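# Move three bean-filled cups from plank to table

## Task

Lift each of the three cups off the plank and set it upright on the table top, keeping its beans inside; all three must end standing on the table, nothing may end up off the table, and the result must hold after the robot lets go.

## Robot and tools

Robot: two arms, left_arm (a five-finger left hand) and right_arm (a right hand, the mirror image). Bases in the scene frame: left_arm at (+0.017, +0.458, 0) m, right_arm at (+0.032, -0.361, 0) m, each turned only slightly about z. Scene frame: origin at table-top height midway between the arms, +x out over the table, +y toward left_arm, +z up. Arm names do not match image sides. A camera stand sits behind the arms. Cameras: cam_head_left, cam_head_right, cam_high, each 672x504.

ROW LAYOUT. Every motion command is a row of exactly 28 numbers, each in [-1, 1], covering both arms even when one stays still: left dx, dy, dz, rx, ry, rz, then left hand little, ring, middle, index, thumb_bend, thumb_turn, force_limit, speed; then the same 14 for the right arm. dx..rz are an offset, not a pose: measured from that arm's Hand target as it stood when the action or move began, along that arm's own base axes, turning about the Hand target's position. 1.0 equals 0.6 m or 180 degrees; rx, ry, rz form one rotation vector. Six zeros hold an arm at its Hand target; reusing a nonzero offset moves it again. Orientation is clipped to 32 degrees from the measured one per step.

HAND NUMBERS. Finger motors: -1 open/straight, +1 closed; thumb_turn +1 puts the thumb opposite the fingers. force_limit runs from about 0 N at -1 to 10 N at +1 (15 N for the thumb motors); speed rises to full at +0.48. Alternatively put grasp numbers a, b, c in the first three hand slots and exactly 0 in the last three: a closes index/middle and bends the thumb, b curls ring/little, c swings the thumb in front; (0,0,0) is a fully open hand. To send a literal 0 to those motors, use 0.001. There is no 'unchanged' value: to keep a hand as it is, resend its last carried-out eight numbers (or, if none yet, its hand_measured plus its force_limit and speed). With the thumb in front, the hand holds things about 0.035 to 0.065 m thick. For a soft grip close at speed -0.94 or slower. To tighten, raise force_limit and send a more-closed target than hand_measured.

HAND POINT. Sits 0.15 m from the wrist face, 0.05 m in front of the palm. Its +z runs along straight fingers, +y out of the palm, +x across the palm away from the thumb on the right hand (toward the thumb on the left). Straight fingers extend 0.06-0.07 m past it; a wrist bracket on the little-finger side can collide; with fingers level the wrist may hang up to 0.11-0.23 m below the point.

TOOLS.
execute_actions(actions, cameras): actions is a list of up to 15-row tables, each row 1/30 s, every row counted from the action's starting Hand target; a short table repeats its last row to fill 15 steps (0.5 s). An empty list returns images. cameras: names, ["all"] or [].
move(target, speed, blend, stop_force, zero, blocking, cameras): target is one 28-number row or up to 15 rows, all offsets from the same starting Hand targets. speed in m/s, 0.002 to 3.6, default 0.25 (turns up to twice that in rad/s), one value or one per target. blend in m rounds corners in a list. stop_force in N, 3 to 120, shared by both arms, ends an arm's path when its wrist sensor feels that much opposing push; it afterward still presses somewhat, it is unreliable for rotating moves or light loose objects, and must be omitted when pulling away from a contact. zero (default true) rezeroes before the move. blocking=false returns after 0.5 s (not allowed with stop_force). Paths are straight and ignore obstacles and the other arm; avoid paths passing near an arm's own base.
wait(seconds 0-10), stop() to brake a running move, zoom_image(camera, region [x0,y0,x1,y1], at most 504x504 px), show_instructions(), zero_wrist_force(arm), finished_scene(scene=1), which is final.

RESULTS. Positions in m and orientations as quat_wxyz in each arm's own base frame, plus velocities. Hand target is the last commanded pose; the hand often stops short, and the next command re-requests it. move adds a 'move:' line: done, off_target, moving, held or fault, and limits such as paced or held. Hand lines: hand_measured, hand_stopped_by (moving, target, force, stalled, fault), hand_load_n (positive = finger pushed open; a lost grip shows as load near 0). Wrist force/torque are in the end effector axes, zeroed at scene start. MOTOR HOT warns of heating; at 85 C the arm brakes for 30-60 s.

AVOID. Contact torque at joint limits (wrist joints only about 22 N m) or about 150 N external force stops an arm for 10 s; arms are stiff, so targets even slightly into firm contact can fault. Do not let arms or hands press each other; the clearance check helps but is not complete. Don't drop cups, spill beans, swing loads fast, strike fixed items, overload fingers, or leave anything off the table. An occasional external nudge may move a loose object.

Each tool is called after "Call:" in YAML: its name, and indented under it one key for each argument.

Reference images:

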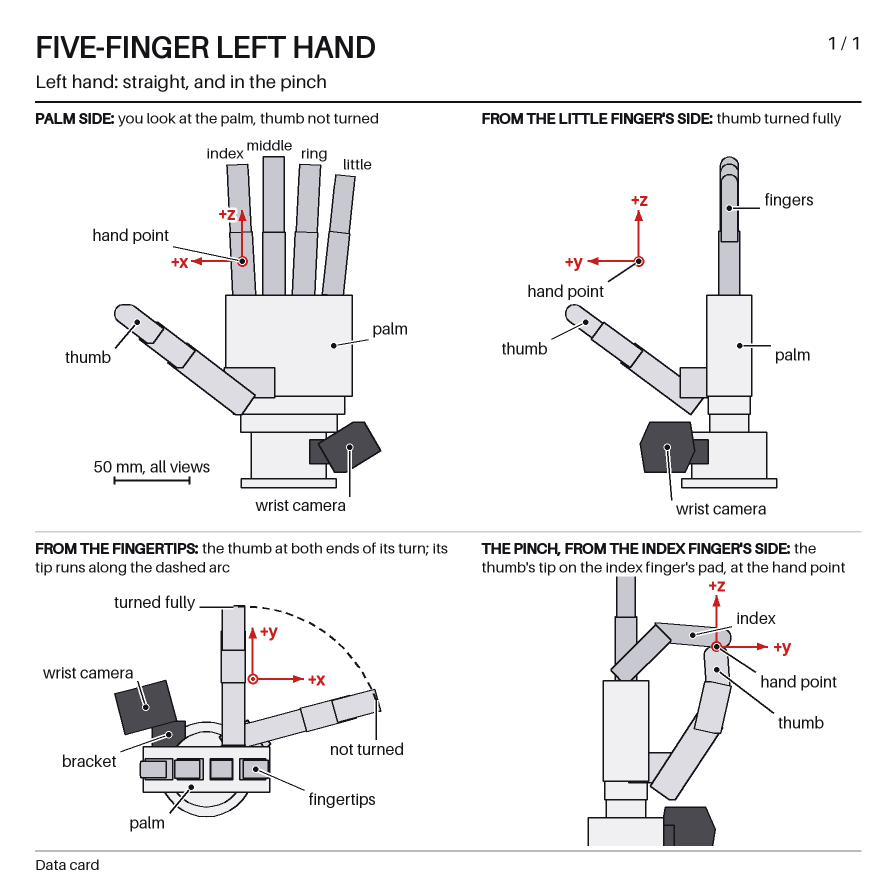

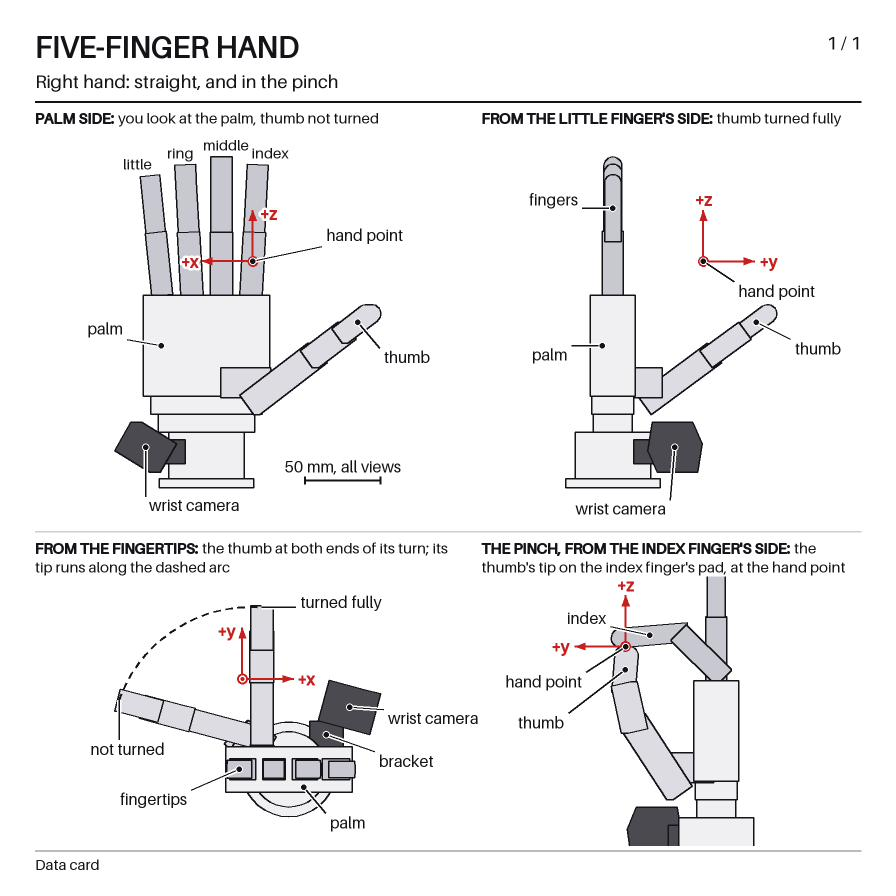

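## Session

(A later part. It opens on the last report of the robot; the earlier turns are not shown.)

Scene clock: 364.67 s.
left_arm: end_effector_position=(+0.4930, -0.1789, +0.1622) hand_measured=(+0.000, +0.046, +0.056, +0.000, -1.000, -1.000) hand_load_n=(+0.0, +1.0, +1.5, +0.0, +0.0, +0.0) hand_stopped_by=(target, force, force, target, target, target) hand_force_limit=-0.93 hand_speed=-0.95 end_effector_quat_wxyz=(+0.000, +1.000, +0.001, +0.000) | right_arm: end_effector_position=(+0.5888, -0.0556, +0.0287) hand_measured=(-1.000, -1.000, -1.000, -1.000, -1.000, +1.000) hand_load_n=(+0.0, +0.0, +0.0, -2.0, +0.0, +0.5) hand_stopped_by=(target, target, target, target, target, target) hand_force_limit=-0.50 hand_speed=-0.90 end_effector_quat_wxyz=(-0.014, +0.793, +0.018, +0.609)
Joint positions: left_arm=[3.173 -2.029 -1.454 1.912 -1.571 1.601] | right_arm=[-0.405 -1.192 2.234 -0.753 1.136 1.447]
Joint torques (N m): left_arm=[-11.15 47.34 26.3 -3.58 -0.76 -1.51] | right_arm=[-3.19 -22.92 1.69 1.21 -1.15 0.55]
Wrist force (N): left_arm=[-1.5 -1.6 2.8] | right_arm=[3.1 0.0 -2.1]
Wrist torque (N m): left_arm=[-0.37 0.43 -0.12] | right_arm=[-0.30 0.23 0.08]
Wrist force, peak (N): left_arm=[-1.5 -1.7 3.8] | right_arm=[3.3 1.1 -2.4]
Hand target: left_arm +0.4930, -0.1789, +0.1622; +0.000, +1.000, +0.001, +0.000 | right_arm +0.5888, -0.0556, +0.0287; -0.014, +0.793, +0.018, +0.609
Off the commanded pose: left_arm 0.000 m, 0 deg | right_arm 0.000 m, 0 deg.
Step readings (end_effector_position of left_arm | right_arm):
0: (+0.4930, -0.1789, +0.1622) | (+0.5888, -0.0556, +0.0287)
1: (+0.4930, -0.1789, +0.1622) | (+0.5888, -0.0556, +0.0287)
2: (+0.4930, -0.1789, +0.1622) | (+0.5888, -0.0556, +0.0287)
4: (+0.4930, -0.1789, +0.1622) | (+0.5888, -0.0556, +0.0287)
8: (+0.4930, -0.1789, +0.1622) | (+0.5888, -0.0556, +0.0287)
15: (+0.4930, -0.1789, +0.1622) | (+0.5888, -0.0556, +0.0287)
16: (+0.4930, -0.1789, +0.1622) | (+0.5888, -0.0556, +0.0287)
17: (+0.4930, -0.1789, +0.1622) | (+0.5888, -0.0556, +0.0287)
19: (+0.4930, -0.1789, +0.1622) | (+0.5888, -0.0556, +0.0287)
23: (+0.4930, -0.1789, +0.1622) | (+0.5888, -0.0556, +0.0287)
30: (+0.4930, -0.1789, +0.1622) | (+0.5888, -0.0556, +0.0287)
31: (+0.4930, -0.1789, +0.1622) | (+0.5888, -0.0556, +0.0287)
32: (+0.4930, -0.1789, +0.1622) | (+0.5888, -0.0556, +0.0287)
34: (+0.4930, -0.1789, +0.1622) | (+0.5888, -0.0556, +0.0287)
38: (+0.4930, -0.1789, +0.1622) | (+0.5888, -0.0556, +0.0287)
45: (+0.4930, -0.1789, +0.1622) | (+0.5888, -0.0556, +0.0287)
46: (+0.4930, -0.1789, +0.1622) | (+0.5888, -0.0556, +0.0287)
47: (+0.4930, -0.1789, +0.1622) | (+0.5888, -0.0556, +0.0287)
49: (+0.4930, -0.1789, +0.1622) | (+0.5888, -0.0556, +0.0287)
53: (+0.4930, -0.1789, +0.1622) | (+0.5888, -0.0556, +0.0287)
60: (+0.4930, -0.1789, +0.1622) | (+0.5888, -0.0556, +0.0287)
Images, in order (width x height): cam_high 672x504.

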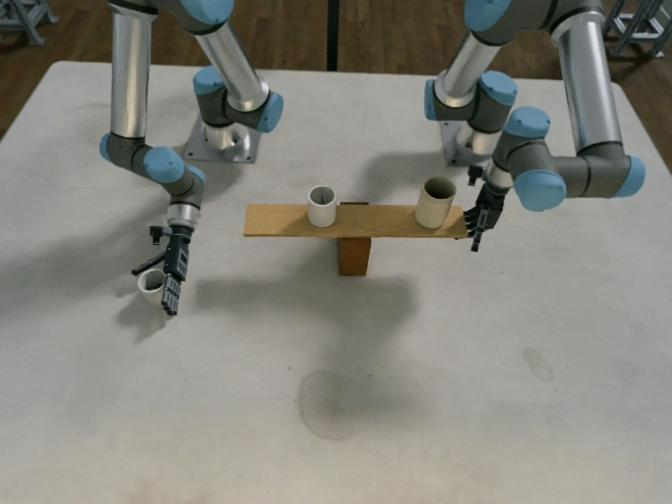

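Call:
move:
  target:
    - [0,0,0,0,0,0, 0,0.22,0.22,0,-1,-1,-0.93,-0.95, -0.042,0.008,0,0,0,0, -1,-1,-1,-1,-1,1,-0.5,-0.9]
    - [0,0,0,0,0,0, 0,0.22,0.22,0,-1,-1,-0.93,-0.95, -0.085,0.05,0.005,0,0,0, -1,-1,-1,-1,-1,1,-0.5,-0.9]
  speed: [0.03,0.05]
  blend: 0.01
  cameras: ["cam_high"]

Call:
zoom_image:
  camera: "cam_high"
  region: [100, 220, 220, 340]

Scene clock: 379.90 s.
left_arm: end_effector_position=(+0.4930, -0.1789, +0.1622) hand_measured=(+0.000, +0.046, +0.056, +0.000, -1.000, -1.000) hand_load_n=(+0.0, +0.5, +1.0, +0.0, +0.0, +0.0) hand_stopped_by=(target, force, force, target, target, target) hand_force_limit=-0.93 hand_speed=-0.95 end_effector_quat_wxyz=(+0.000, +1.000, +0.001, +0.000) | right_arm: end_effector_position=(+0.5379, -0.0257, +0.0317) hand_measured=(-1.000, -1.000, -1.000, -1.000, -1.000, +1.000) hand_load_n=(+0.0, +0.0, +0.0, +0.0, +0.0, +0.5) hand_stopped_by=(target, target, target, target, target, target) hand_force_limit=-0.50 hand_speed=-0.90 end_effector_quat_wxyz=(-0.014, +0.793, +0.018, +0.609)
Joint positions: left_arm=[3.173 -2.029 -1.454 1.912 -1.571 1.601] | right_arm=[-0.378 -1.285 2.379 -0.808 1.162 1.455]
Joint torques (N m): left_arm=[-11.97 47.93 26 -3.43 -0.75 -1.38] | right_arm=[6.54 -36.62 3.34 -2.89 2 1.96]
Wrist force (N): left_arm=[-1.3 -1.8 2.8] | right_arm=[-0.5 -1.4 -0.7]
Wrist torque (N m): left_arm=[-0.42 0.40 -0.09] | right_arm=[-0.27 -0.04 -0.18]
Wrist force, peak (N): left_arm=[-1.4 -1.7 3.7] | right_arm=[3.3 0.1 -2.5]
Hand target: left_arm +0.4930, -0.1789, +0.1622; +0.000, +1.000, +0.001, +0.000 | right_arm +0.5378, -0.0256, +0.0317; -0.014, +0.793, +0.018, +0.609
Off the commanded pose: left_arm 0.000 m, 0 deg | right_arm 0.000 m, 0 deg.
move: done
Images, in order (width x height): cam_high 672x504.

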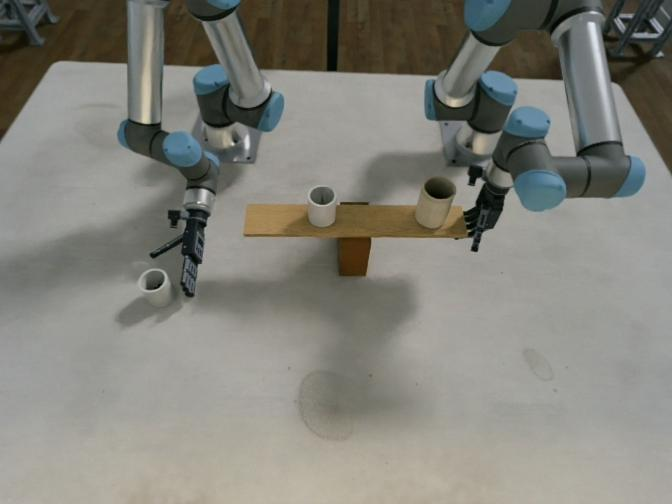

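Scaled by 4.200 from the camera's 672x504 image, which has a finer 960x720 frame.

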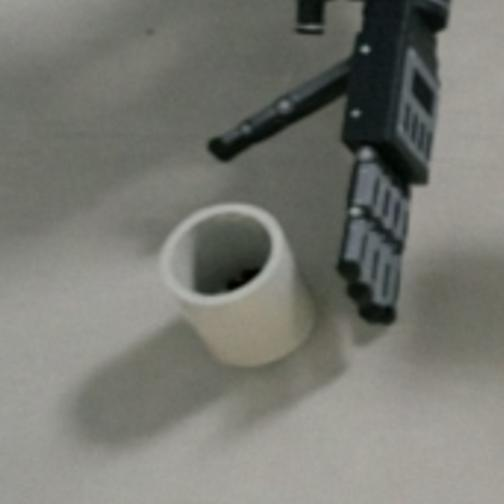

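Call:
move:
  target:
    - [0,0,0,0,0,0, 0,0.22,0.22,0,-1,-1,-0.93,-0.95, 0,0,0.4,0,0,0, -1,-1,-1,-1,-1,1,-0.5,-0.9]
  speed: 0.15
  cameras: ["cam_high"]

Call:
zoom_image:
  camera: "cam_high"
  region: [230, 130, 490, 300]

Scene clock: 383.33 s.
left_arm: end_effector_position=(+0.4930, -0.1789, +0.1622) hand_measured=(+0.000, +0.046, +0.056, +0.000, -1.000, -1.000) hand_load_n=(+0.0, +0.5, +1.5, +0.0, +0.0, +0.0) hand_stopped_by=(target, force, force, target, target, target) hand_force_limit=-0.93 hand_speed=-0.95 end_effector_quat_wxyz=(+0.000, +1.000, +0.001, +0.000) | right_arm: end_effector_position=(+0.5378, -0.0256, +0.2716) hand_measured=(-1.000, -1.000, -1.000, -1.000, -1.000, +1.000) hand_load_n=(+0.0, +0.0, +0.0, +0.0, +0.0, +0.0) hand_stopped_by=(target, target, target, target, target, target) hand_force_limit=-0.50 hand_speed=-0.90 end_effector_quat_wxyz=(-0.014, +0.793, +0.018, +0.609)
Joint positions: left_arm=[3.173 -2.029 -1.454 1.912 -1.571 1.601] | right_arm=[-0.378 -1.746 2.055 -0.023 1.162 1.455]
Joint torques (N m): left_arm=[-11.73 47.3 27.46 -3.59 -0.81 -1.45] | right_arm=[-4.85 -25.45 -36.41 0.99 -1.21 -1.46]
Wrist force (N): left_arm=[-1.6 -1.5 3.1] | right_arm=[-0.3 -1.2 -0.7]
Wrist torque (N m): left_arm=[-0.37 0.45 -0.13] | right_arm=[-0.25 -0.06 -0.16]
Wrist force, peak (N): left_arm=[-1.4 -1.7 3.8] | right_arm=[-1.4 -1.7 -0.5]
Hand target: left_arm +0.4930, -0.1789, +0.1622; +0.000, +1.000, +0.001, +0.000 | right_arm +0.5378, -0.0256, +0.2717; -0.014, +0.793, +0.018, +0.609
Off the commanded pose: left_arm 0.000 m, 0 deg | right_arm 0.000 m, 0 deg.
move: done
Images, in order (width x height): cam_high 672x504.

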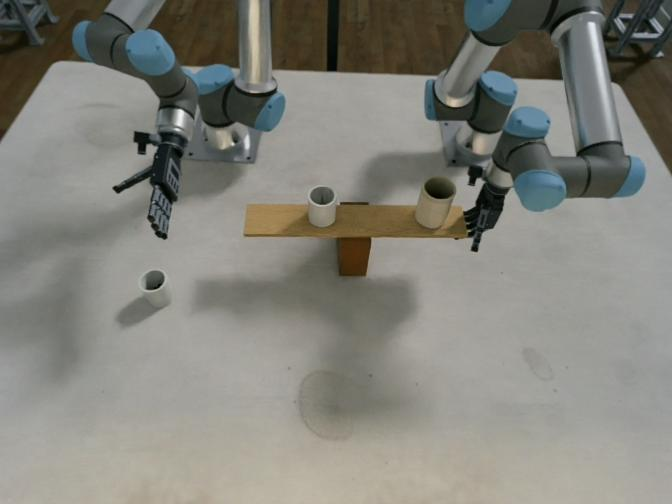

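Scaled by 1.938 from the camera's 672x504 image, which has a finer 960x720 frame.

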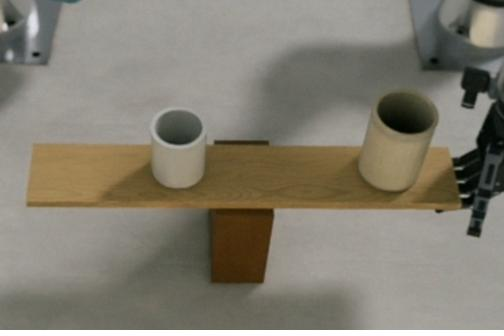

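Call:
move:
  target:
    - [0,0,0,0,0,0, 0,0.22,0.22,0,-1,-1,-0.93,-0.95, -0.02,0.08,0.08,0,0,0, -1,-1,-1,-1,-1,1,-0.5,-0.9]
    - [0,0,0,0,0,0, 0,0.22,0.22,0,-1,-1,-0.93,-0.95, -0.1367,0.6117,0.0808,0,0,0, -1,-1,-1,-1,-1,1,-0.5,-0.9]
  speed: 0.15
  blend: 0.03
  cameras: ["all"]

Call:
zoom_image:
  camera: "cam_high"
  region: [250, 100, 420, 270]

Call:
zoom_image:
  camera: "cam_head_left"
  region: [300, 240, 460, 400]

Scene clock: 391.60 s.
left_arm: end_effector_position=(+0.4930, -0.1789, +0.1622) hand_measured=(+0.000, +0.046, +0.056, +0.000, -1.000, -1.000) hand_load_n=(+0.0, +0.5, +1.0, +0.0, +0.0, +0.0) hand_stopped_by=(target, force, force, target, target, target) hand_force_limit=-0.93 hand_speed=-0.95 end_effector_quat_wxyz=(+0.000, +1.000, +0.001, +0.000) | right_arm: end_effector_position=(+0.4558, +0.3414, +0.3202) hand_measured=(-1.000, -1.000, -1.000, -1.000, -1.000, +1.000) hand_load_n=(+0.0, +0.0, +0.0, +0.0, +0.0, +0.0) hand_stopped_by=(target, target, target, target, target, target) hand_force_limit=-0.50 hand_speed=-0.90 end_effector_quat_wxyz=(-0.014, +0.793, +0.018, +0.609)
Joint positions: left_arm=[3.173 -2.029 -1.454 1.912 -1.571 1.601] | right_arm=[0.757 -1.392 1.577 0.155 2.252 1.79]
Joint torques (N m): left_arm=[-10.86 47.49 26.22 -3.59 -0.46 -1.35] | right_arm=[7.44 -19.43 -38.14 1.14 2.6 1.95]
Wrist force (N): left_arm=[-1.4 -1.6 2.9] | right_arm=[-0.5 -1.2 -0.6]
Wrist torque (N m): left_arm=[-0.38 0.41 -0.10] | right_arm=[-0.27 -0.02 -0.16]
Wrist force, peak (N): left_arm=[-1.1 -1.8 3.8] | right_arm=[-0.7 -2.4 -0.7]
Hand target: left_arm +0.4930, -0.1789, +0.1622; +0.000, +1.000, +0.001, +0.000 | right_arm +0.4558, +0.3415, +0.3202; -0.014, +0.793, +0.018, +0.609
Off the commanded pose: left_arm 0.000 m, 0 deg | right_arm 0.000 m, 0 deg.
move: done

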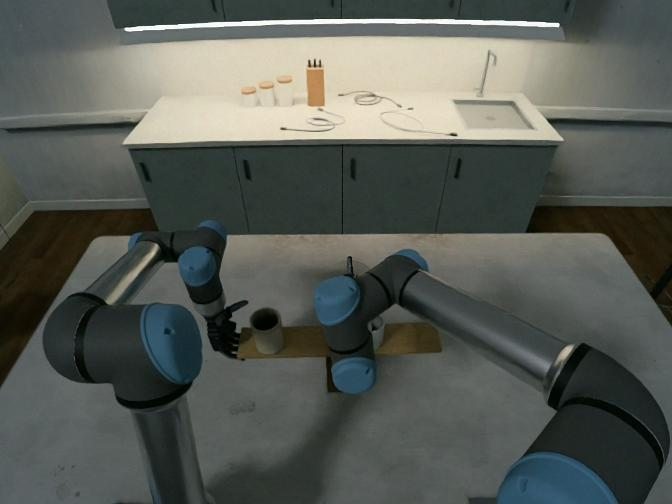

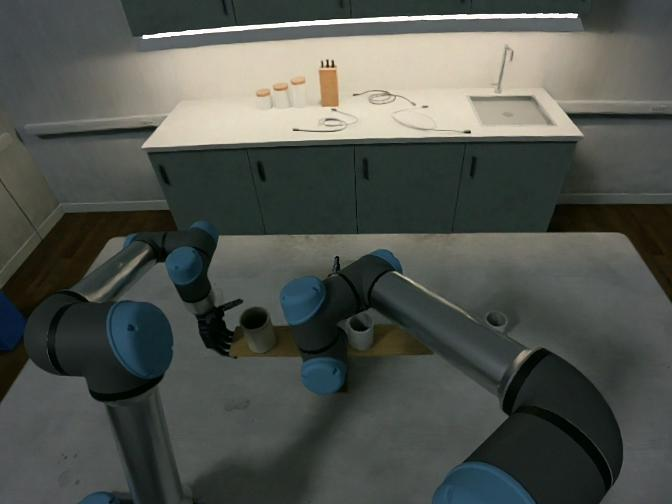

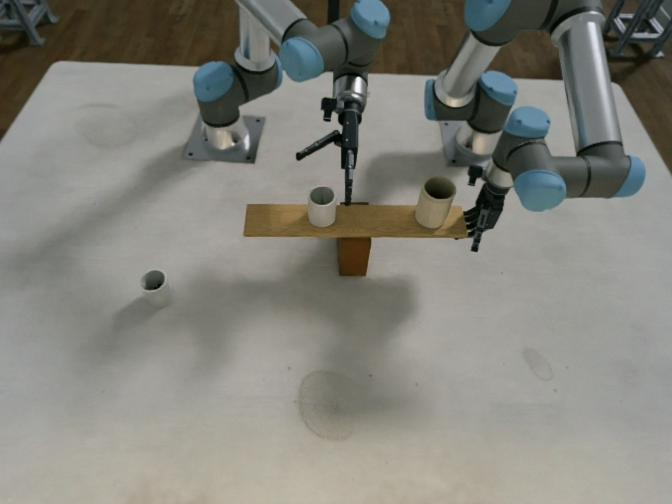

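Scaled by 2.965 from the camera's 672x504 image, which has a finer 960x720 frame.

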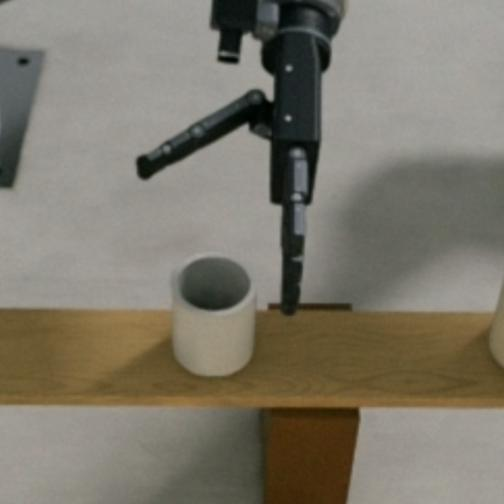

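Scaled by 3.150 from the camera's 672x504 image, which has a finer 960x720 frame.

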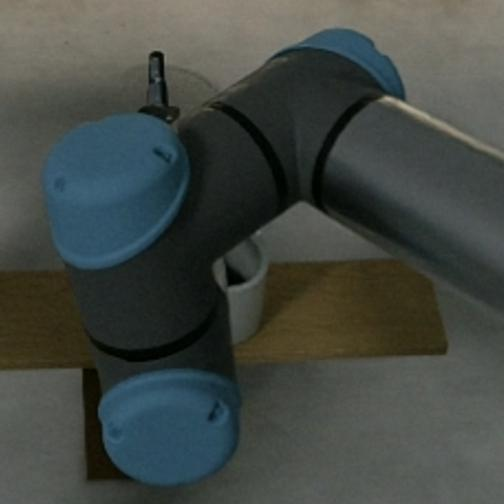

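Call:
move:
  target: [0,0,0,0,0,0, 0,0.22,0.22,0,-1,-1,-0.93,-0.95, -0.012,-0.01,-0.0887,0,0,0, -1,-1,-1,-1,-1,1,-0.5,-0.9]
  speed: 0.06
  stop_force: 5
  cameras: ["cam_high","cam_head_right"]

Call:
zoom_image:
  camera: "cam_high"
  region: [280, 150, 370, 240]

Call:
zoom_image:
  camera: "cam_head_right"
  region: [300, 240, 440, 380]

Scene clock: 408.57 s.
left_arm: end_effector_position=(+0.4930, -0.1789, +0.1622) hand_measured=(+0.000, +0.046, +0.056, +0.000, -1.000, -1.000) hand_load_n=(+0.0, +0.5, +1.5, +0.0, +0.0, +0.0) hand_stopped_by=(target, force, force, target, target, target) hand_force_limit=-0.93 hand_speed=-0.95 end_effector_quat_wxyz=(+0.000, +1.000, +0.001, +0.000) | right_arm: end_effector_position=(+0.4486, +0.3354, +0.2670) hand_measured=(-1.000, -1.000, -1.000, -1.000, -1.000, +1.000) hand_load_n=(+0.0, +0.0, +0.0, +0.0, +0.0, +0.0) hand_stopped_by=(target, target, target, target, target, target) hand_force_limit=-0.50 hand_speed=-0.90 end_effector_quat_wxyz=(-0.014, +0.793, +0.018, +0.609)
Joint positions: left_arm=[3.173 -2.029 -1.454 1.912 -1.571 1.601] | right_arm=[0.758 -1.381 1.704 0.017 2.254 1.791]
Joint torques (N m): left_arm=[-10.63 47.54 26.03 -3.51 -0.45 -1.35] | right_arm=[7.76 -19.49 -5.55 -2.22 0.47 -1.43]
Wrist force (N): left_arm=[-1.5 -1.5 3.7] | right_arm=[-0.6 -1.4 -0.5]
Wrist torque (N m): left_arm=[-0.38 0.43 -0.11] | right_arm=[-0.31 -0.01 -0.18]
Wrist force, peak (N): left_arm=[-1.3 -1.6 3.9] | right_arm=[-0.7 -1.6 -0.6]
Hand target: left_arm +0.4930, -0.1789, +0.1622; +0.000, +1.000, +0.001, +0.000 | right_arm +0.4486, +0.3355, +0.2670; -0.014, +0.793, +0.018, +0.609
Off the commanded pose: left_arm 0.000 m, 0 deg | right_arm 0.000 m, 0 deg.
move: done
Images, in order (width x height): cam_head_right 672x504, cam_high 672x504.

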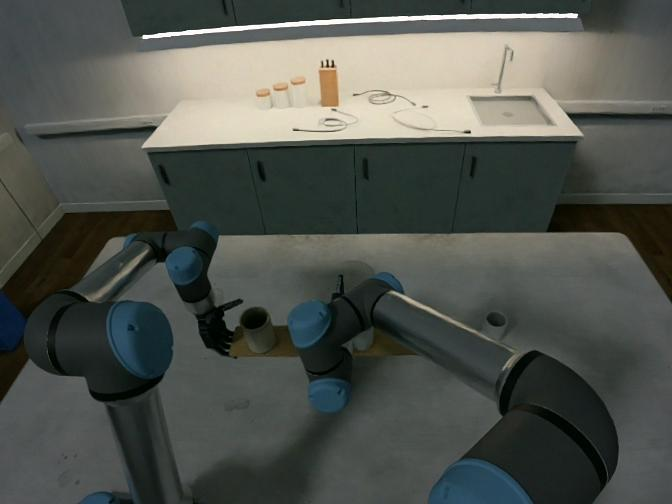

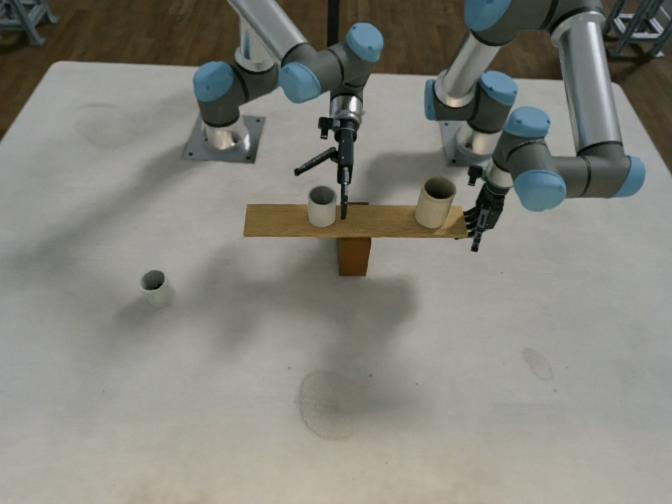

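Scaled by 5.600 from the camera's 672x504 image, which has a finer 960x720 frame.

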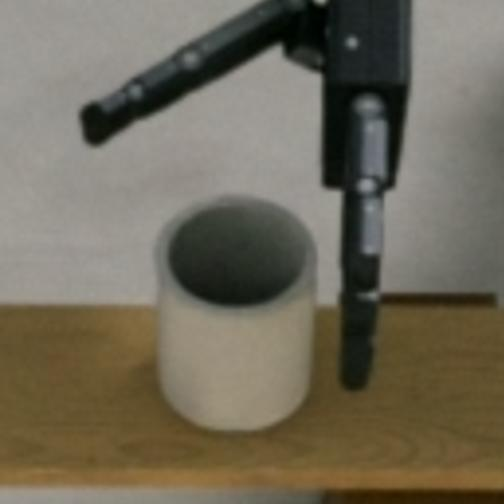

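Scaled by 3.600 from the camera's 672x504 image, which has a finer 960x720 frame.

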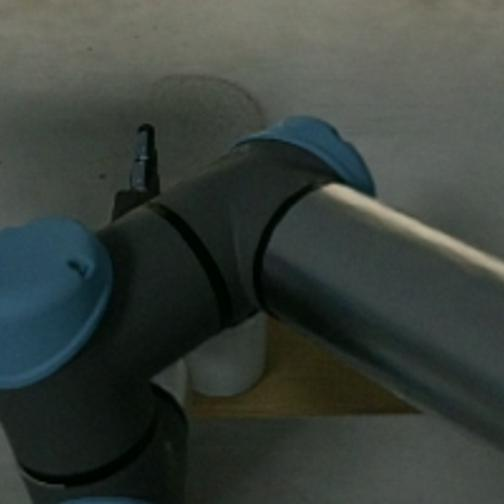

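Call:
move:
  target: [0,0,0,0,0,0, 0,0.22,0.22,0,-1,-1,-0.93,-0.95, 0,0,-0.06,0,0,0, -1,-1,-1,-1,-1,1,-0.5,-0.9]
  speed: 0.03
  stop_force: 3
  cameras: ["cam_high"]

Call:
zoom_image:
  camera: "cam_high"
  region: [280, 150, 370, 240]

Scene clock: 420.53 s.
left_arm: end_effector_position=(+0.4930, -0.1789, +0.1622) hand_measured=(+0.000, +0.046, +0.056, +0.000, -1.000, -1.000) hand_load_n=(+0.0, +1.0, +1.5, +0.0, +0.0, +0.0) hand_stopped_by=(target, force, force, target, target, target) hand_force_limit=-0.93 hand_speed=-0.95 end_effector_quat_wxyz=(+0.000, +1.000, +0.001, +0.000) | right_arm: end_effector_position=(+0.4486, +0.3355, +0.2310) hand_measured=(-1.000, -1.000, -1.000, -1.000, -1.000, +1.000) hand_load_n=(+0.0, +0.0, +0.0, +0.0, +0.0, +0.0) hand_stopped_by=(target, target, target, target, target, target) hand_force_limit=-0.50 hand_speed=-0.90 end_effector_quat_wxyz=(-0.014, +0.793, +0.018, +0.609)
Joint positions: left_arm=[3.173 -2.029 -1.454 1.912 -1.571 1.601] | right_arm=[0.758 -1.35 1.764 -0.074 2.254 1.791]
Joint torques (N m): left_arm=[-11.46 46.81 26.37 -3.33 -0.4 -1.36] | right_arm=[6.34 -19.94 -4.83 -2.33 1.94 -1.42]
Wrist force (N): left_arm=[-1.0 -1.6 2.7] | right_arm=[-0.3 -1.4 -0.5]
Wrist torque (N m): left_arm=[-0.38 0.36 -0.09] | right_arm=[-0.30 -0.03 -0.16]
Wrist force, peak (N): left_arm=[-1.3 -1.7 3.8] | right_arm=[-0.5 -1.6 -0.9]
Hand target: left_arm +0.4930, -0.1789, +0.1622; +0.000, +1.000, +0.001, +0.000 | right_arm +0.4486, +0.3355, +0.2310; -0.014, +0.793, +0.018, +0.609
Off the commanded pose: left_arm 0.000 m, 0 deg | right_arm 0.000 m, 0 deg.
move: done
Images, in order (width x height): cam_high 672x504.

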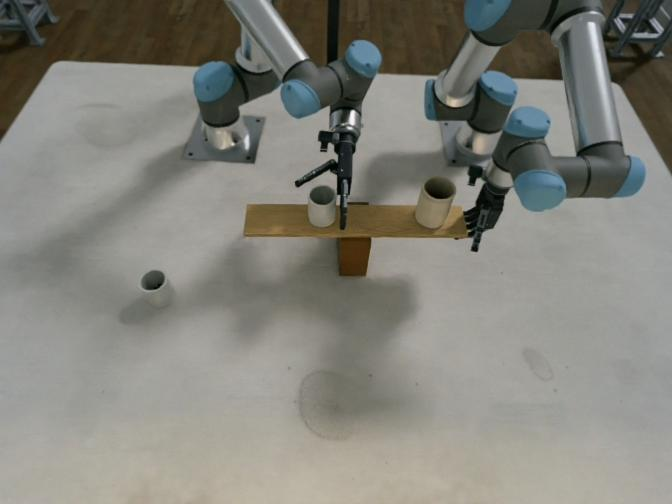

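Scaled by 5.600 from the camera's 672x504 image, which has a finer 960x720 frame.

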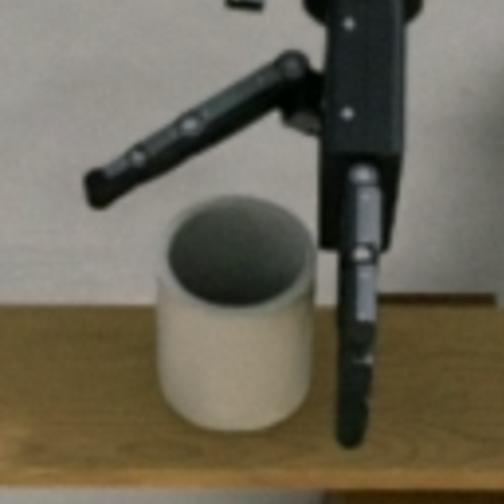

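Call:
move:
  target: [0,0,0,0,0,0, 0,0.22,0.22,0,-1,-1,-0.93,-0.95, 0,0,-0.065,0,0,0, -1,-1,-1,-1,-1,1,-0.5,-0.9]
  speed: 0.025
  stop_force: 3
  cameras: ["cam_high"]

Call:
zoom_image:
  camera: "cam_high"
  region: [280, 150, 370, 240]

Scene clock: 425.20 s.
left_arm: end_effector_position=(+0.4930, -0.1789, +0.1622) hand_measured=(+0.000, +0.046, +0.056, +0.000, -1.000, -1.000) hand_load_n=(+0.0, +0.5, +1.5, +0.0, +0.0, +0.0) hand_stopped_by=(target, force, force, target, target, target) hand_force_limit=-0.93 hand_speed=-0.95 end_effector_quat_wxyz=(+0.000, +1.000, +0.001, +0.000) | right_arm: end_effector_position=(+0.4486, +0.3355, +0.1920) hand_measured=(-1.000, -1.000, -1.000, -1.000, -1.000, +1.000) hand_load_n=(+0.0, +0.0, +0.0, +0.0, +0.0, +0.0) hand_stopped_by=(target, target, target, target, target, target) hand_force_limit=-0.50 hand_speed=-0.90 end_effector_quat_wxyz=(-0.014, +0.793, +0.018, +0.609)
Joint positions: left_arm=[3.173 -2.029 -1.454 1.912 -1.571 1.601] | right_arm=[0.758 -1.308 1.821 -0.173 2.254 1.791]
Joint torques (N m): left_arm=[-10.7 46.92 25.51 -3.27 -0.37 -1.32] | right_arm=[-0.43 -21.04 -3.99 -2.34 1.62 -1.58]
Wrist force (N): left_arm=[-1.2 -1.9 3.5] | right_arm=[-0.4 -1.2 -0.4]
Wrist torque (N m): left_arm=[-0.42 0.38 -0.09] | right_arm=[-0.27 0.00 -0.16]
Wrist force, peak (N): left_arm=[-1.4 -1.7 3.8] | right_arm=[-0.5 -1.7 -0.6]
Hand target: left_arm +0.4930, -0.1789, +0.1622; +0.000, +1.000, +0.001, +0.000 | right_arm +0.4486, +0.3355, +0.1920; -0.014, +0.793, +0.018, +0.609
Off the commanded pose: left_arm 0.000 m, 0 deg | right_arm 0.000 m, 0 deg.
move: done
Images, in order (width x height): cam_high 672x504.

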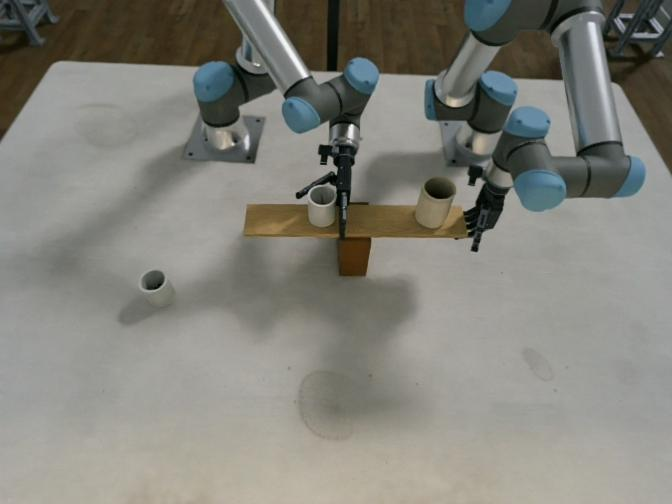

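Scaled by 5.600 from the camera's 672x504 image, which has a finer 960x720 frame.

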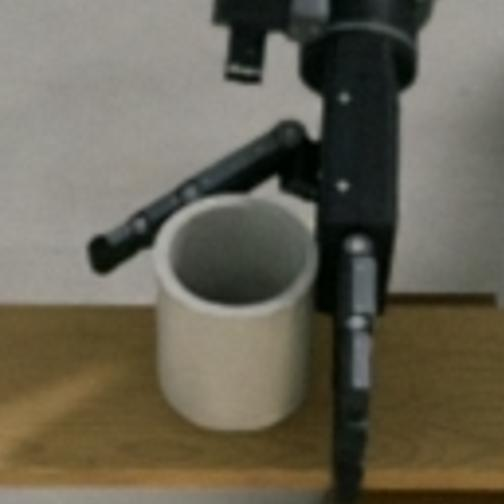

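Call:
move:
  target: [0,0,0,0,0,0, 0,0.22,0.22,0,-1,-1,-0.93,-0.95, -0.0004,-0.01,0,0,0,0, -1,-1,-1,-1,-1,1,-0.5,-0.9]
  speed: 0.015
  stop_force: 3
  cameras: ["cam_high"]

Call:
zoom_image:
  camera: "cam_high"
  region: [280, 150, 370, 240]

Scene clock: 429.03 s.
left_arm: end_effector_position=(+0.4930, -0.1789, +0.1622) hand_measured=(+0.000, +0.046, +0.056, +0.000, -1.000, -1.000) hand_load_n=(+0.0, +0.5, +1.5, +0.0, +0.0, +0.0) hand_stopped_by=(target, force, force, target, target, target) hand_force_limit=-0.93 hand_speed=-0.95 end_effector_quat_wxyz=(+0.000, +1.000, +0.001, +0.000) | right_arm: end_effector_position=(+0.4484, +0.3295, +0.1920) hand_measured=(-1.000, -1.000, -1.000, -1.000, -1.000, +1.000) hand_load_n=(+0.0, +0.0, +0.0, +0.0, +0.0, +0.0) hand_stopped_by=(target, target, target, target, target, target) hand_force_limit=-0.50 hand_speed=-0.90 end_effector_quat_wxyz=(-0.014, +0.793, +0.018, +0.609)
Joint positions: left_arm=[3.173 -2.029 -1.454 1.912 -1.571 1.601] | right_arm=[0.748 -1.321 1.837 -0.179 2.244 1.787]
Joint torques (N m): left_arm=[-11.34 46.96 26.22 -3.29 -0.36 -1.36] | right_arm=[-6.76 -45.31 -4.01 -2.11 -1.9 -1.52]
Wrist force (N): left_arm=[-1.6 -1.6 2.9] | right_arm=[-0.3 -2.1 -0.5]
Wrist torque (N m): left_arm=[-0.37 0.44 -0.11] | right_arm=[-0.34 -0.03 -0.19]
Wrist force, peak (N): left_arm=[-1.4 -1.7 3.8] | right_arm=[-0.3 -2.3 -0.9]
Hand target: left_arm +0.4930, -0.1789, +0.1622; +0.000, +1.000, +0.001, +0.000 | right_arm +0.4484, +0.3295, +0.1920; -0.014, +0.793, +0.018, +0.609
Off the commanded pose: left_arm 0.000 m, 0 deg | right_arm 0.000 m, 0 deg.
move: done
Images, in order (width x height): cam_high 672x504.

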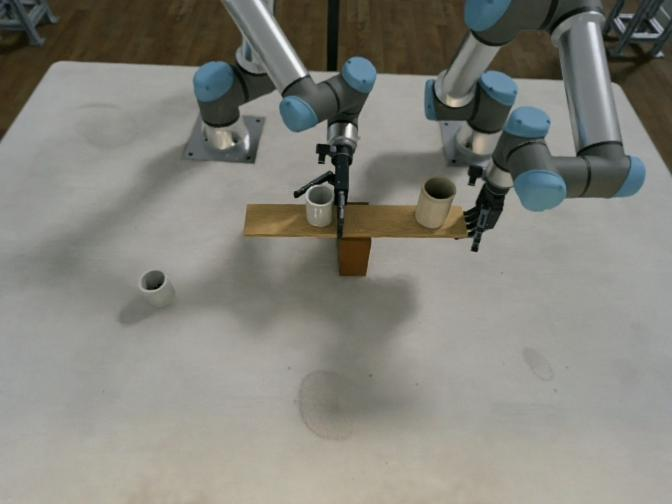

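Scaled by 5.600 from the camera's 672x504 image, which has a finer 960x720 frame.

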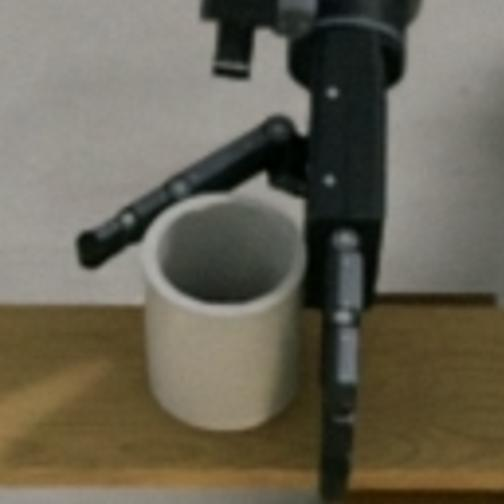

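Call:
execute_actions:
  actions:
    - [[0,0,0,0,0,0, 0,0.22,0.22,0,-1,-1,-0.93,-0.95, 0,0,0,0,0,0, -1,-1,-0.64,-0.68,-1,1,-0.9,-0.9]]
    - [[0,0,0,0,0,0, 0,0.22,0.22,0,-1,-1,-0.93,-0.95, 0,0,0,0,0,0, -1,-1,-0.64,-0.68,-1,1,-0.9,-0.9]]
    - [[0,0,0,0,0,0, 0,0.22,0.22,0,-1,-1,-0.93,-0.95, 0,0,0,0,0,0, -1,-1,-0.64,-0.68,-1,1,-0.9,-0.9]]
  cameras: ["cam_high"]

Call:
zoom_image:
  camera: "cam_high"
  region: [280, 150, 370, 240]

Scene clock: 434.03 s.
left_arm: end_effector_position=(+0.4930, -0.1789, +0.1622) hand_measured=(+0.000, +0.046, +0.056, +0.000, -1.000, -1.000) hand_load_n=(+0.0, +0.5, +1.5, +0.0, +0.0, +0.0) hand_stopped_by=(target, force, force, target, target, target) hand_force_limit=-0.93 hand_speed=-0.95 end_effector_quat_wxyz=(+0.000, +1.000, +0.001, +0.000) | right_arm: end_effector_position=(+0.4484, +0.3295, +0.1920) hand_measured=(-1.000, -1.000, -0.640, -0.680, -1.000, +1.000) hand_load_n=(+0.0, +0.0, +0.0, +0.0, +0.0, +0.0) hand_stopped_by=(target, target, target, target, target, target) hand_force_limit=-0.90 hand_speed=-0.90 end_effector_quat_wxyz=(-0.014, +0.793, +0.018, +0.609)
Joint positions: left_arm=[3.173 -2.029 -1.454 1.912 -1.571 1.601] | right_arm=[0.748 -1.321 1.837 -0.179 2.244 1.787]
Joint torques (N m): left_arm=[-11.78 46.36 26.61 -3.42 -0.28 -1.43] | right_arm=[-6.53 -43.65 -5.21 -1.97 -0.97 -1.39]
Wrist force (N): left_arm=[-1.3 -1.6 2.6] | right_arm=[-0.2 -2.1 -0.5]
Wrist torque (N m): left_arm=[-0.38 0.40 -0.10] | right_arm=[-0.33 -0.02 -0.18]
Wrist force, peak (N): left_arm=[-1.4 -1.6 3.7] | right_arm=[-0.2 -2.4 -0.5]
Hand target: left_arm +0.4930, -0.1789, +0.1622; +0.000, +1.000, +0.001, +0.000 | right_arm +0.4484, +0.3295, +0.1920; -0.014, +0.793, +0.018, +0.609
Off the commanded pose: left_arm 0.000 m, 0 deg | right_arm 0.000 m, 0 deg.
Step readings (end_effector_position of left_arm | right_arm):
0: (+0.4930, -0.1789, +0.1622) | (+0.4484, +0.3295, +0.1920)
1: (+0.4930, -0.1789, +0.1622) | (+0.4484, +0.3295, +0.1920)
2: (+0.4930, -0.1789, +0.1622) | (+0.4484, +0.3295, +0.1920)
4: (+0.4930, -0.1789, +0.1622) | (+0.4484, +0.3295, +0.1920)
8: (+0.4930, -0.1789, +0.1622) | (+0.4484, +0.3295, +0.1920)
15: (+0.4930, -0.1789, +0.1622) | (+0.4484, +0.3295, +0.1920)
16: (+0.4930, -0.1789, +0.1622) | (+0.4484, +0.3295, +0.1920)
17: (+0.4930, -0.1789, +0.1622) | (+0.4484, +0.3295, +0.1920)
19: (+0.4930, -0.1789, +0.1622) | (+0.4484, +0.3295, +0.1920)
23: (+0.4930, -0.1789, +0.1622) | (+0.4484, +0.3295, +0.1920)
30: (+0.4930, -0.1789, +0.1622) | (+0.4484, +0.3295, +0.1920)
31: (+0.4930, -0.1789, +0.1622) | (+0.4484, +0.3295, +0.1920)
32: (+0.4930, -0.1789, +0.1622) | (+0.4484, +0.3295, +0.1920)
34: (+0.4930, -0.1789, +0.1622) | (+0.4484, +0.3295, +0.1920)
38: (+0.4930, -0.1789, +0.1622) | (+0.4484, +0.3295, +0.1920)
45: (+0.4930, -0.1789, +0.1622) | (+0.4484, +0.3295, +0.1920)
Images, in order (width x height): cam_high 672x504.

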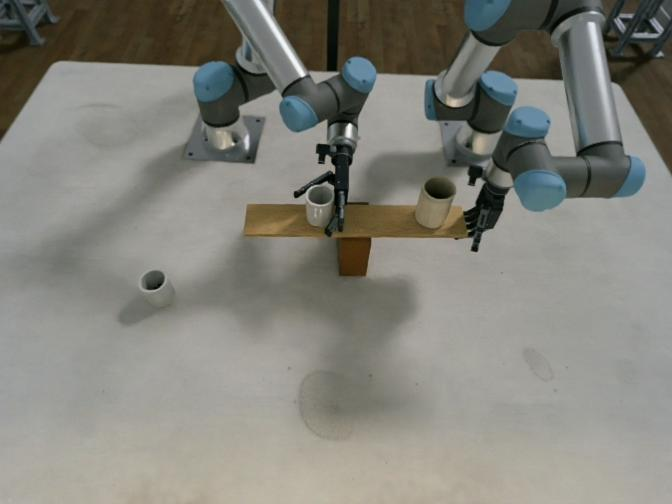

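Scaled by 5.600 from the camera's 672x504 image, which has a finer 960x720 frame.

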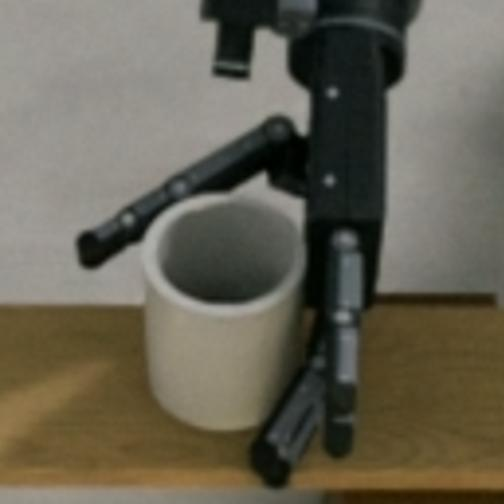

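Call:
execute_actions:
  actions:
    - [[0,0,0,0,0,0, 0,0.22,0.22,0,-1,-1,-0.93,-0.95, 0,0,0,0,0,0, -1,-1,-0.64,-0.68,-0.1,1,-0.73,-0.92]]
    - [[0,0,0,0,0,0, 0,0.22,0.22,0,-1,-1,-0.93,-0.95, 0,0,0,0,0,0, -1,-1,-0.64,-0.68,-0.1,1,-0.73,-0.92]]
    - [[0,0,0,0,0,0, 0,0.22,0.22,0,-1,-1,-0.93,-0.95, 0,0,0,0,0,0, -1,-1,-0.64,-0.68,-0.1,1,-0.73,-0.92]]
    - [[0,0,0,0,0,0, 0,0.22,0.22,0,-1,-1,-0.93,-0.95, 0,0,0,0,0,0, -1,-1,-0.64,-0.68,-0.1,1,-0.73,-0.92]]
    - [[0,0,0,0,0,0, 0,0.22,0.22,0,-1,-1,-0.93,-0.95, 0,0,0,0,0,0, -1,-1,-0.64,-0.68,-0.1,1,-0.73,-0.92]]
    - [[0,0,0,0,0,0, 0,0.22,0.22,0,-1,-1,-0.93,-0.95, 0,0,0,0,0,0, -1,-1,-0.64,-0.68,-0.1,1,-0.73,-0.92]]
  cameras: ["cam_high"]

Call:
zoom_image:
  camera: "cam_high"
  region: [280, 150, 370, 240]

Scene clock: 440.83 s.
left_arm: end_effector_position=(+0.4930, -0.1789, +0.1622) hand_measured=(+0.000, +0.046, +0.056, +0.000, -1.000, -1.000) hand_load_n=(+0.0, +0.5, +1.5, +0.0, +0.0, +0.0) hand_stopped_by=(target, force, force, target, target, target) hand_force_limit=-0.93 hand_speed=-0.95 end_effector_quat_wxyz=(+0.000, +1.000, +0.001, +0.000) | right_arm: end_effector_position=(+0.4484, +0.3295, +0.1920) hand_measured=(-1.000, -1.000, -0.640, -0.680, -0.616, +1.000) hand_load_n=(+0.0, +0.0, +0.0, +0.0, +1.5, +0.5) hand_stopped_by=(target, target, target, target, force, target) hand_force_limit=-0.73 hand_speed=-0.92 end_effector_quat_wxyz=(-0.014, +0.793, +0.018, +0.609)
Joint positions: left_arm=[3.173 -2.029 -1.454 1.912 -1.571 1.601] | right_arm=[0.748 -1.321 1.837 -0.179 2.244 1.787]
Joint torques (N m): left_arm=[-11.69 45.91 26.28 -3.26 0.02 -1.22] | right_arm=[-6.34 -43.35 -6.9 -1.27 0.8 -1.2]
Wrist force (N): left_arm=[-1.3 -1.7 2.4] | right_arm=[0.6 -0.9 -1.3]
Wrist torque (N m): left_arm=[-0.39 0.39 -0.10] | right_arm=[-0.27 -0.04 -0.20]
Wrist force, peak (N): left_arm=[-1.5 -1.7 3.6] | right_arm=[-0.5 -2.4 -0.4]
Hand target: left_arm +0.4930, -0.1789, +0.1622; +0.000, +1.000, +0.001, +0.000 | right_arm +0.4484, +0.3295, +0.1920; -0.014, +0.793, +0.018, +0.609
Off the commanded pose: left_arm 0.000 m, 0 deg | right_arm 0.000 m, 0 deg.
Step readings (end_effector_position of left_arm | right_arm):
0: (+0.4930, -0.1789, +0.1622) | (+0.4484, +0.3295, +0.1920)
1: (+0.4930, -0.1789, +0.1622) | (+0.4484, +0.3295, +0.1920)
2: (+0.4930, -0.1789, +0.1622) | (+0.4484, +0.3295, +0.1920)
4: (+0.4930, -0.1789, +0.1622) | (+0.4484, +0.3295, +0.1920)
8: (+0.4930, -0.1789, +0.1622) | (+0.4484, +0.3295, +0.1920)
15: (+0.4930, -0.1789, +0.1622) | (+0.4484, +0.3295, +0.1920)
16: (+0.4930, -0.1789, +0.1622) | (+0.4484, +0.3295, +0.1920)
17: (+0.4930, -0.1789, +0.1622) | (+0.4484, +0.3295, +0.1920)
19: (+0.4930, -0.1789, +0.1622) | (+0.4484, +0.3295, +0.1920)
23: (+0.4930, -0.1789, +0.1622) | (+0.4484, +0.3295, +0.1920)
30: (+0.4930, -0.1789, +0.1622) | (+0.4484, +0.3295, +0.1920)
31: (+0.4930, -0.1789, +0.1622) | (+0.4484, +0.3295, +0.1920)
32: (+0.4930, -0.1789, +0.1622) | (+0.4484, +0.3295, +0.1920)
34: (+0.4930, -0.1789, +0.1622) | (+0.4484, +0.3295, +0.1920)
38: (+0.4930, -0.1789, +0.1622) | (+0.4484, +0.3295, +0.1920)
45: (+0.4930, -0.1789, +0.1622) | (+0.4484, +0.3295, +0.1920)
46: (+0.4930, -0.1789, +0.1622) | (+0.4484, +0.3295, +0.1920)
47: (+0.4930, -0.1789, +0.1622) | (+0.4484, +0.3295, +0.1920)
49: (+0.4930, -0.1789, +0.1622) | (+0.4484, +0.3295, +0.1920)
53: (+0.4930, -0.1789, +0.1622) | (+0.4484, +0.3295, +0.1920)
60: (+0.4930, -0.1789, +0.1622) | (+0.4484, +0.3295, +0.1920)
61: (+0.4930, -0.1789, +0.1622) | (+0.4484, +0.3295, +0.1920)
62: (+0.4930, -0.1789, +0.1622) | (+0.4484, +0.3295, +0.1920)
64: (+0.4930, -0.1789, +0.1622) | (+0.4484, +0.3295, +0.1920)
68: (+0.4930, -0.1789, +0.1622) | (+0.4484, +0.3295, +0.1920)
75: (+0.4930, -0.1789, +0.1622) | (+0.4484, +0.3295, +0.1920)
76: (+0.4930, -0.1789, +0.1622) | (+0.4484, +0.3295, +0.1920)
77: (+0.4930, -0.1789, +0.1622) | (+0.4484, +0.3295, +0.1920)
79: (+0.4930, -0.1789, +0.1622) | (+0.4484, +0.3295, +0.1920)
83: (+0.4930, -0.1789, +0.1622) | (+0.4484, +0.3295, +0.1920)
90: (+0.4930, -0.1789, +0.1622) | (+0.4484, +0.3295, +0.1920)
Images, in order (width x height): cam_high 672x504.

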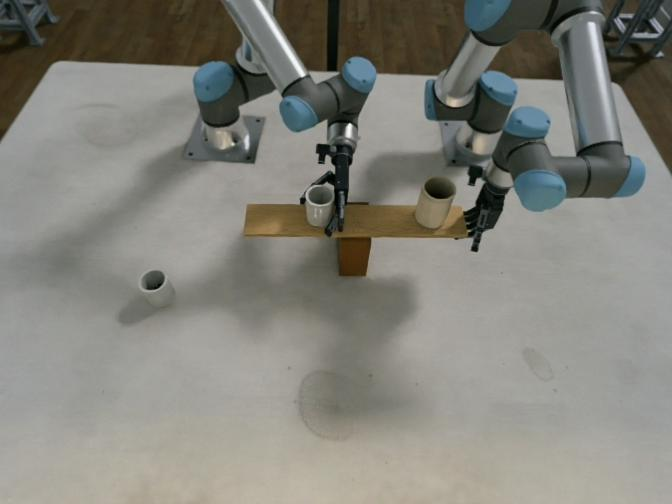

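Scaled by 5.600 from the camera's 672x504 image, which has a finer 960x720 frame.

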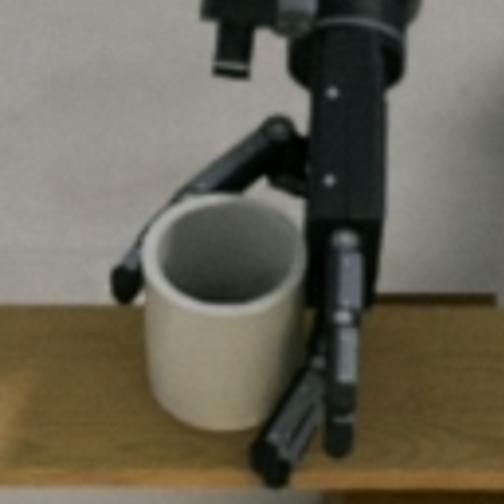

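Call:
execute_actions:
  actions:
    - [[0,0,0,0,0,0, 0,0.22,0.22,0,-1,-1,-0.93,-0.95, 0,0,0,0,0,0, -1,-1,0.3,0.3,-0.1,1,-0.76,-0.88]]
    - [[0,0,0,0,0,0, 0,0.22,0.22,0,-1,-1,-0.93,-0.95, 0,0,0,0,0,0, -1,-1,0.3,0.3,-0.1,1,-0.76,-0.88]]
    - [[0,0,0,0,0,0, 0,0.22,0.22,0,-1,-1,-0.93,-0.95, 0,0,0,0,0,0, -1,-1,0.3,0.3,-0.1,1,-0.76,-0.88]]
    - [[0,0,0,0,0,0, 0,0.22,0.22,0,-1,-1,-0.93,-0.95, 0,0,0,0,0,0, -1,-1,0.3,0.3,-0.1,1,-0.76,-0.88]]
  cameras: ["cam_high"]

Call:
zoom_image:
  camera: "cam_high"
  region: [280, 150, 370, 240]

Scene clock: 445.30 s.
left_arm: end_effector_position=(+0.4930, -0.1789, +0.1622) hand_measured=(+0.000, +0.046, +0.056, +0.000, -1.000, -1.000) hand_load_n=(+0.0, +0.5, +1.5, +0.0, +0.0, +0.0) hand_stopped_by=(target, force, force, target, target, target) hand_force_limit=-0.93 hand_speed=-0.95 end_effector_quat_wxyz=(+0.000, +1.000, +0.001, +0.000) | right_arm: end_effector_position=(+0.4484, +0.3295, +0.1920) hand_measured=(-1.000, -1.000, -0.274, -0.424, -0.616, +1.000) hand_load_n=(+0.0, +0.0, +3.0, +1.0, +4.5, +1.0) hand_stopped_by=(target, target, force, force, force, target) hand_force_limit=-0.76 hand_speed=-0.88 end_effector_quat_wxyz=(-0.014, +0.793, +0.018, +0.609)
Joint positions: left_arm=[3.173 -2.029 -1.454 1.912 -1.571 1.601] | right_arm=[0.748 -1.321 1.837 -0.179 2.244 1.787]
Joint torques (N m): left_arm=[-11.16 46.09 26.2 -3.23 -0.1 -1.18] | right_arm=[-0.33 -42.75 -9.17 -0.94 0.51 -1.16]
Wrist force (N): left_arm=[-1.4 -1.5 2.9] | right_arm=[-0.9 -1.1 -0.6]
Wrist torque (N m): left_arm=[-0.38 0.42 -0.11] | right_arm=[-0.27 -0.01 -0.14]
Wrist force, peak (N): left_arm=[-1.3 -1.5 4.0] | right_arm=[-1.7 -1.2 -0.4]
Hand target: left_arm +0.4930, -0.1789, +0.1622; +0.000, +1.000, +0.001, +0.000 | right_arm +0.4484, +0.3295, +0.1920; -0.014, +0.793, +0.018, +0.609
Off the commanded pose: left_arm 0.000 m, 0 deg | right_arm 0.000 m, 0 deg.
Step readings (end_effector_position of left_arm | right_arm):
0: (+0.4930, -0.1789, +0.1622) | (+0.4484, +0.3295, +0.1920)
1: (+0.4930, -0.1789, +0.1622) | (+0.4484, +0.3295, +0.1920)
2: (+0.4930, -0.1789, +0.1622) | (+0.4484, +0.3295, +0.1920)
4: (+0.4930, -0.1789, +0.1622) | (+0.4484, +0.3295, +0.1920)
8: (+0.4930, -0.1789, +0.1622) | (+0.4484, +0.3295, +0.1920)
15: (+0.4930, -0.1789, +0.1622) | (+0.4484, +0.3295, +0.1920)
16: (+0.4930, -0.1789, +0.1622) | (+0.4484, +0.3295, +0.1920)
17: (+0.4930, -0.1789, +0.1622) | (+0.4484, +0.3295, +0.1920)
19: (+0.4930, -0.1789, +0.1622) | (+0.4484, +0.3295, +0.1920)
23: (+0.4930, -0.1789, +0.1622) | (+0.4484, +0.3295, +0.1920)
30: (+0.4930, -0.1789, +0.1622) | (+0.4484, +0.3295, +0.1920)
31: (+0.4930, -0.1789, +0.1622) | (+0.4484, +0.3295, +0.1920)
32: (+0.4930, -0.1789, +0.1622) | (+0.4484, +0.3295, +0.1920)
34: (+0.4930, -0.1789, +0.1622) | (+0.4484, +0.3295, +0.1920)
38: (+0.4930, -0.1789, +0.1622) | (+0.4484, +0.3295, +0.1920)
45: (+0.4930, -0.1789, +0.1622) | (+0.4484, +0.3295, +0.1920)
46: (+0.4930, -0.1789, +0.1622) | (+0.4484, +0.3295, +0.1920)
47: (+0.4930, -0.1789, +0.1622) | (+0.4484, +0.3295, +0.1920)
49: (+0.4930, -0.1789, +0.1622) | (+0.4484, +0.3295, +0.1920)
53: (+0.4930, -0.1789, +0.1622) | (+0.4484, +0.3295, +0.1920)
60: (+0.4930, -0.1789, +0.1622) | (+0.4484, +0.3295, +0.1920)
Images, in order (width x height): cam_high 672x504.

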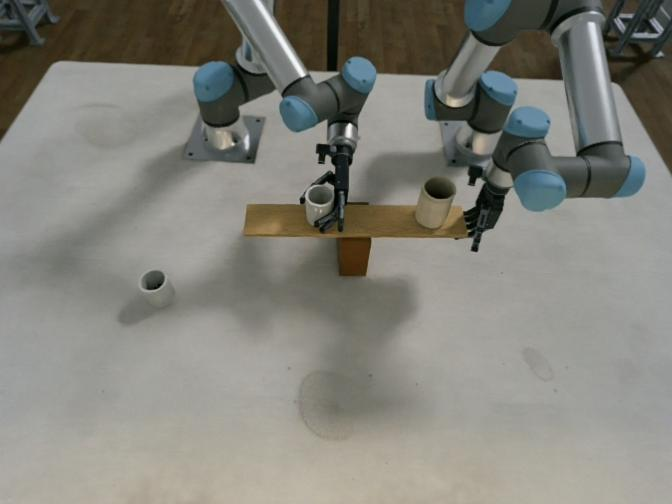

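Scaled by 5.600 from the camera's 672x504 image, which has a finer 960x720 frame.

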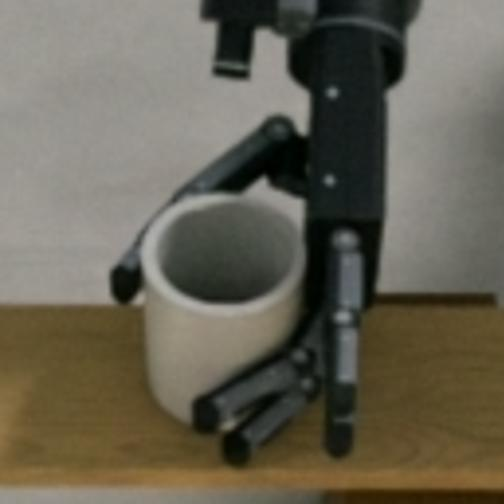

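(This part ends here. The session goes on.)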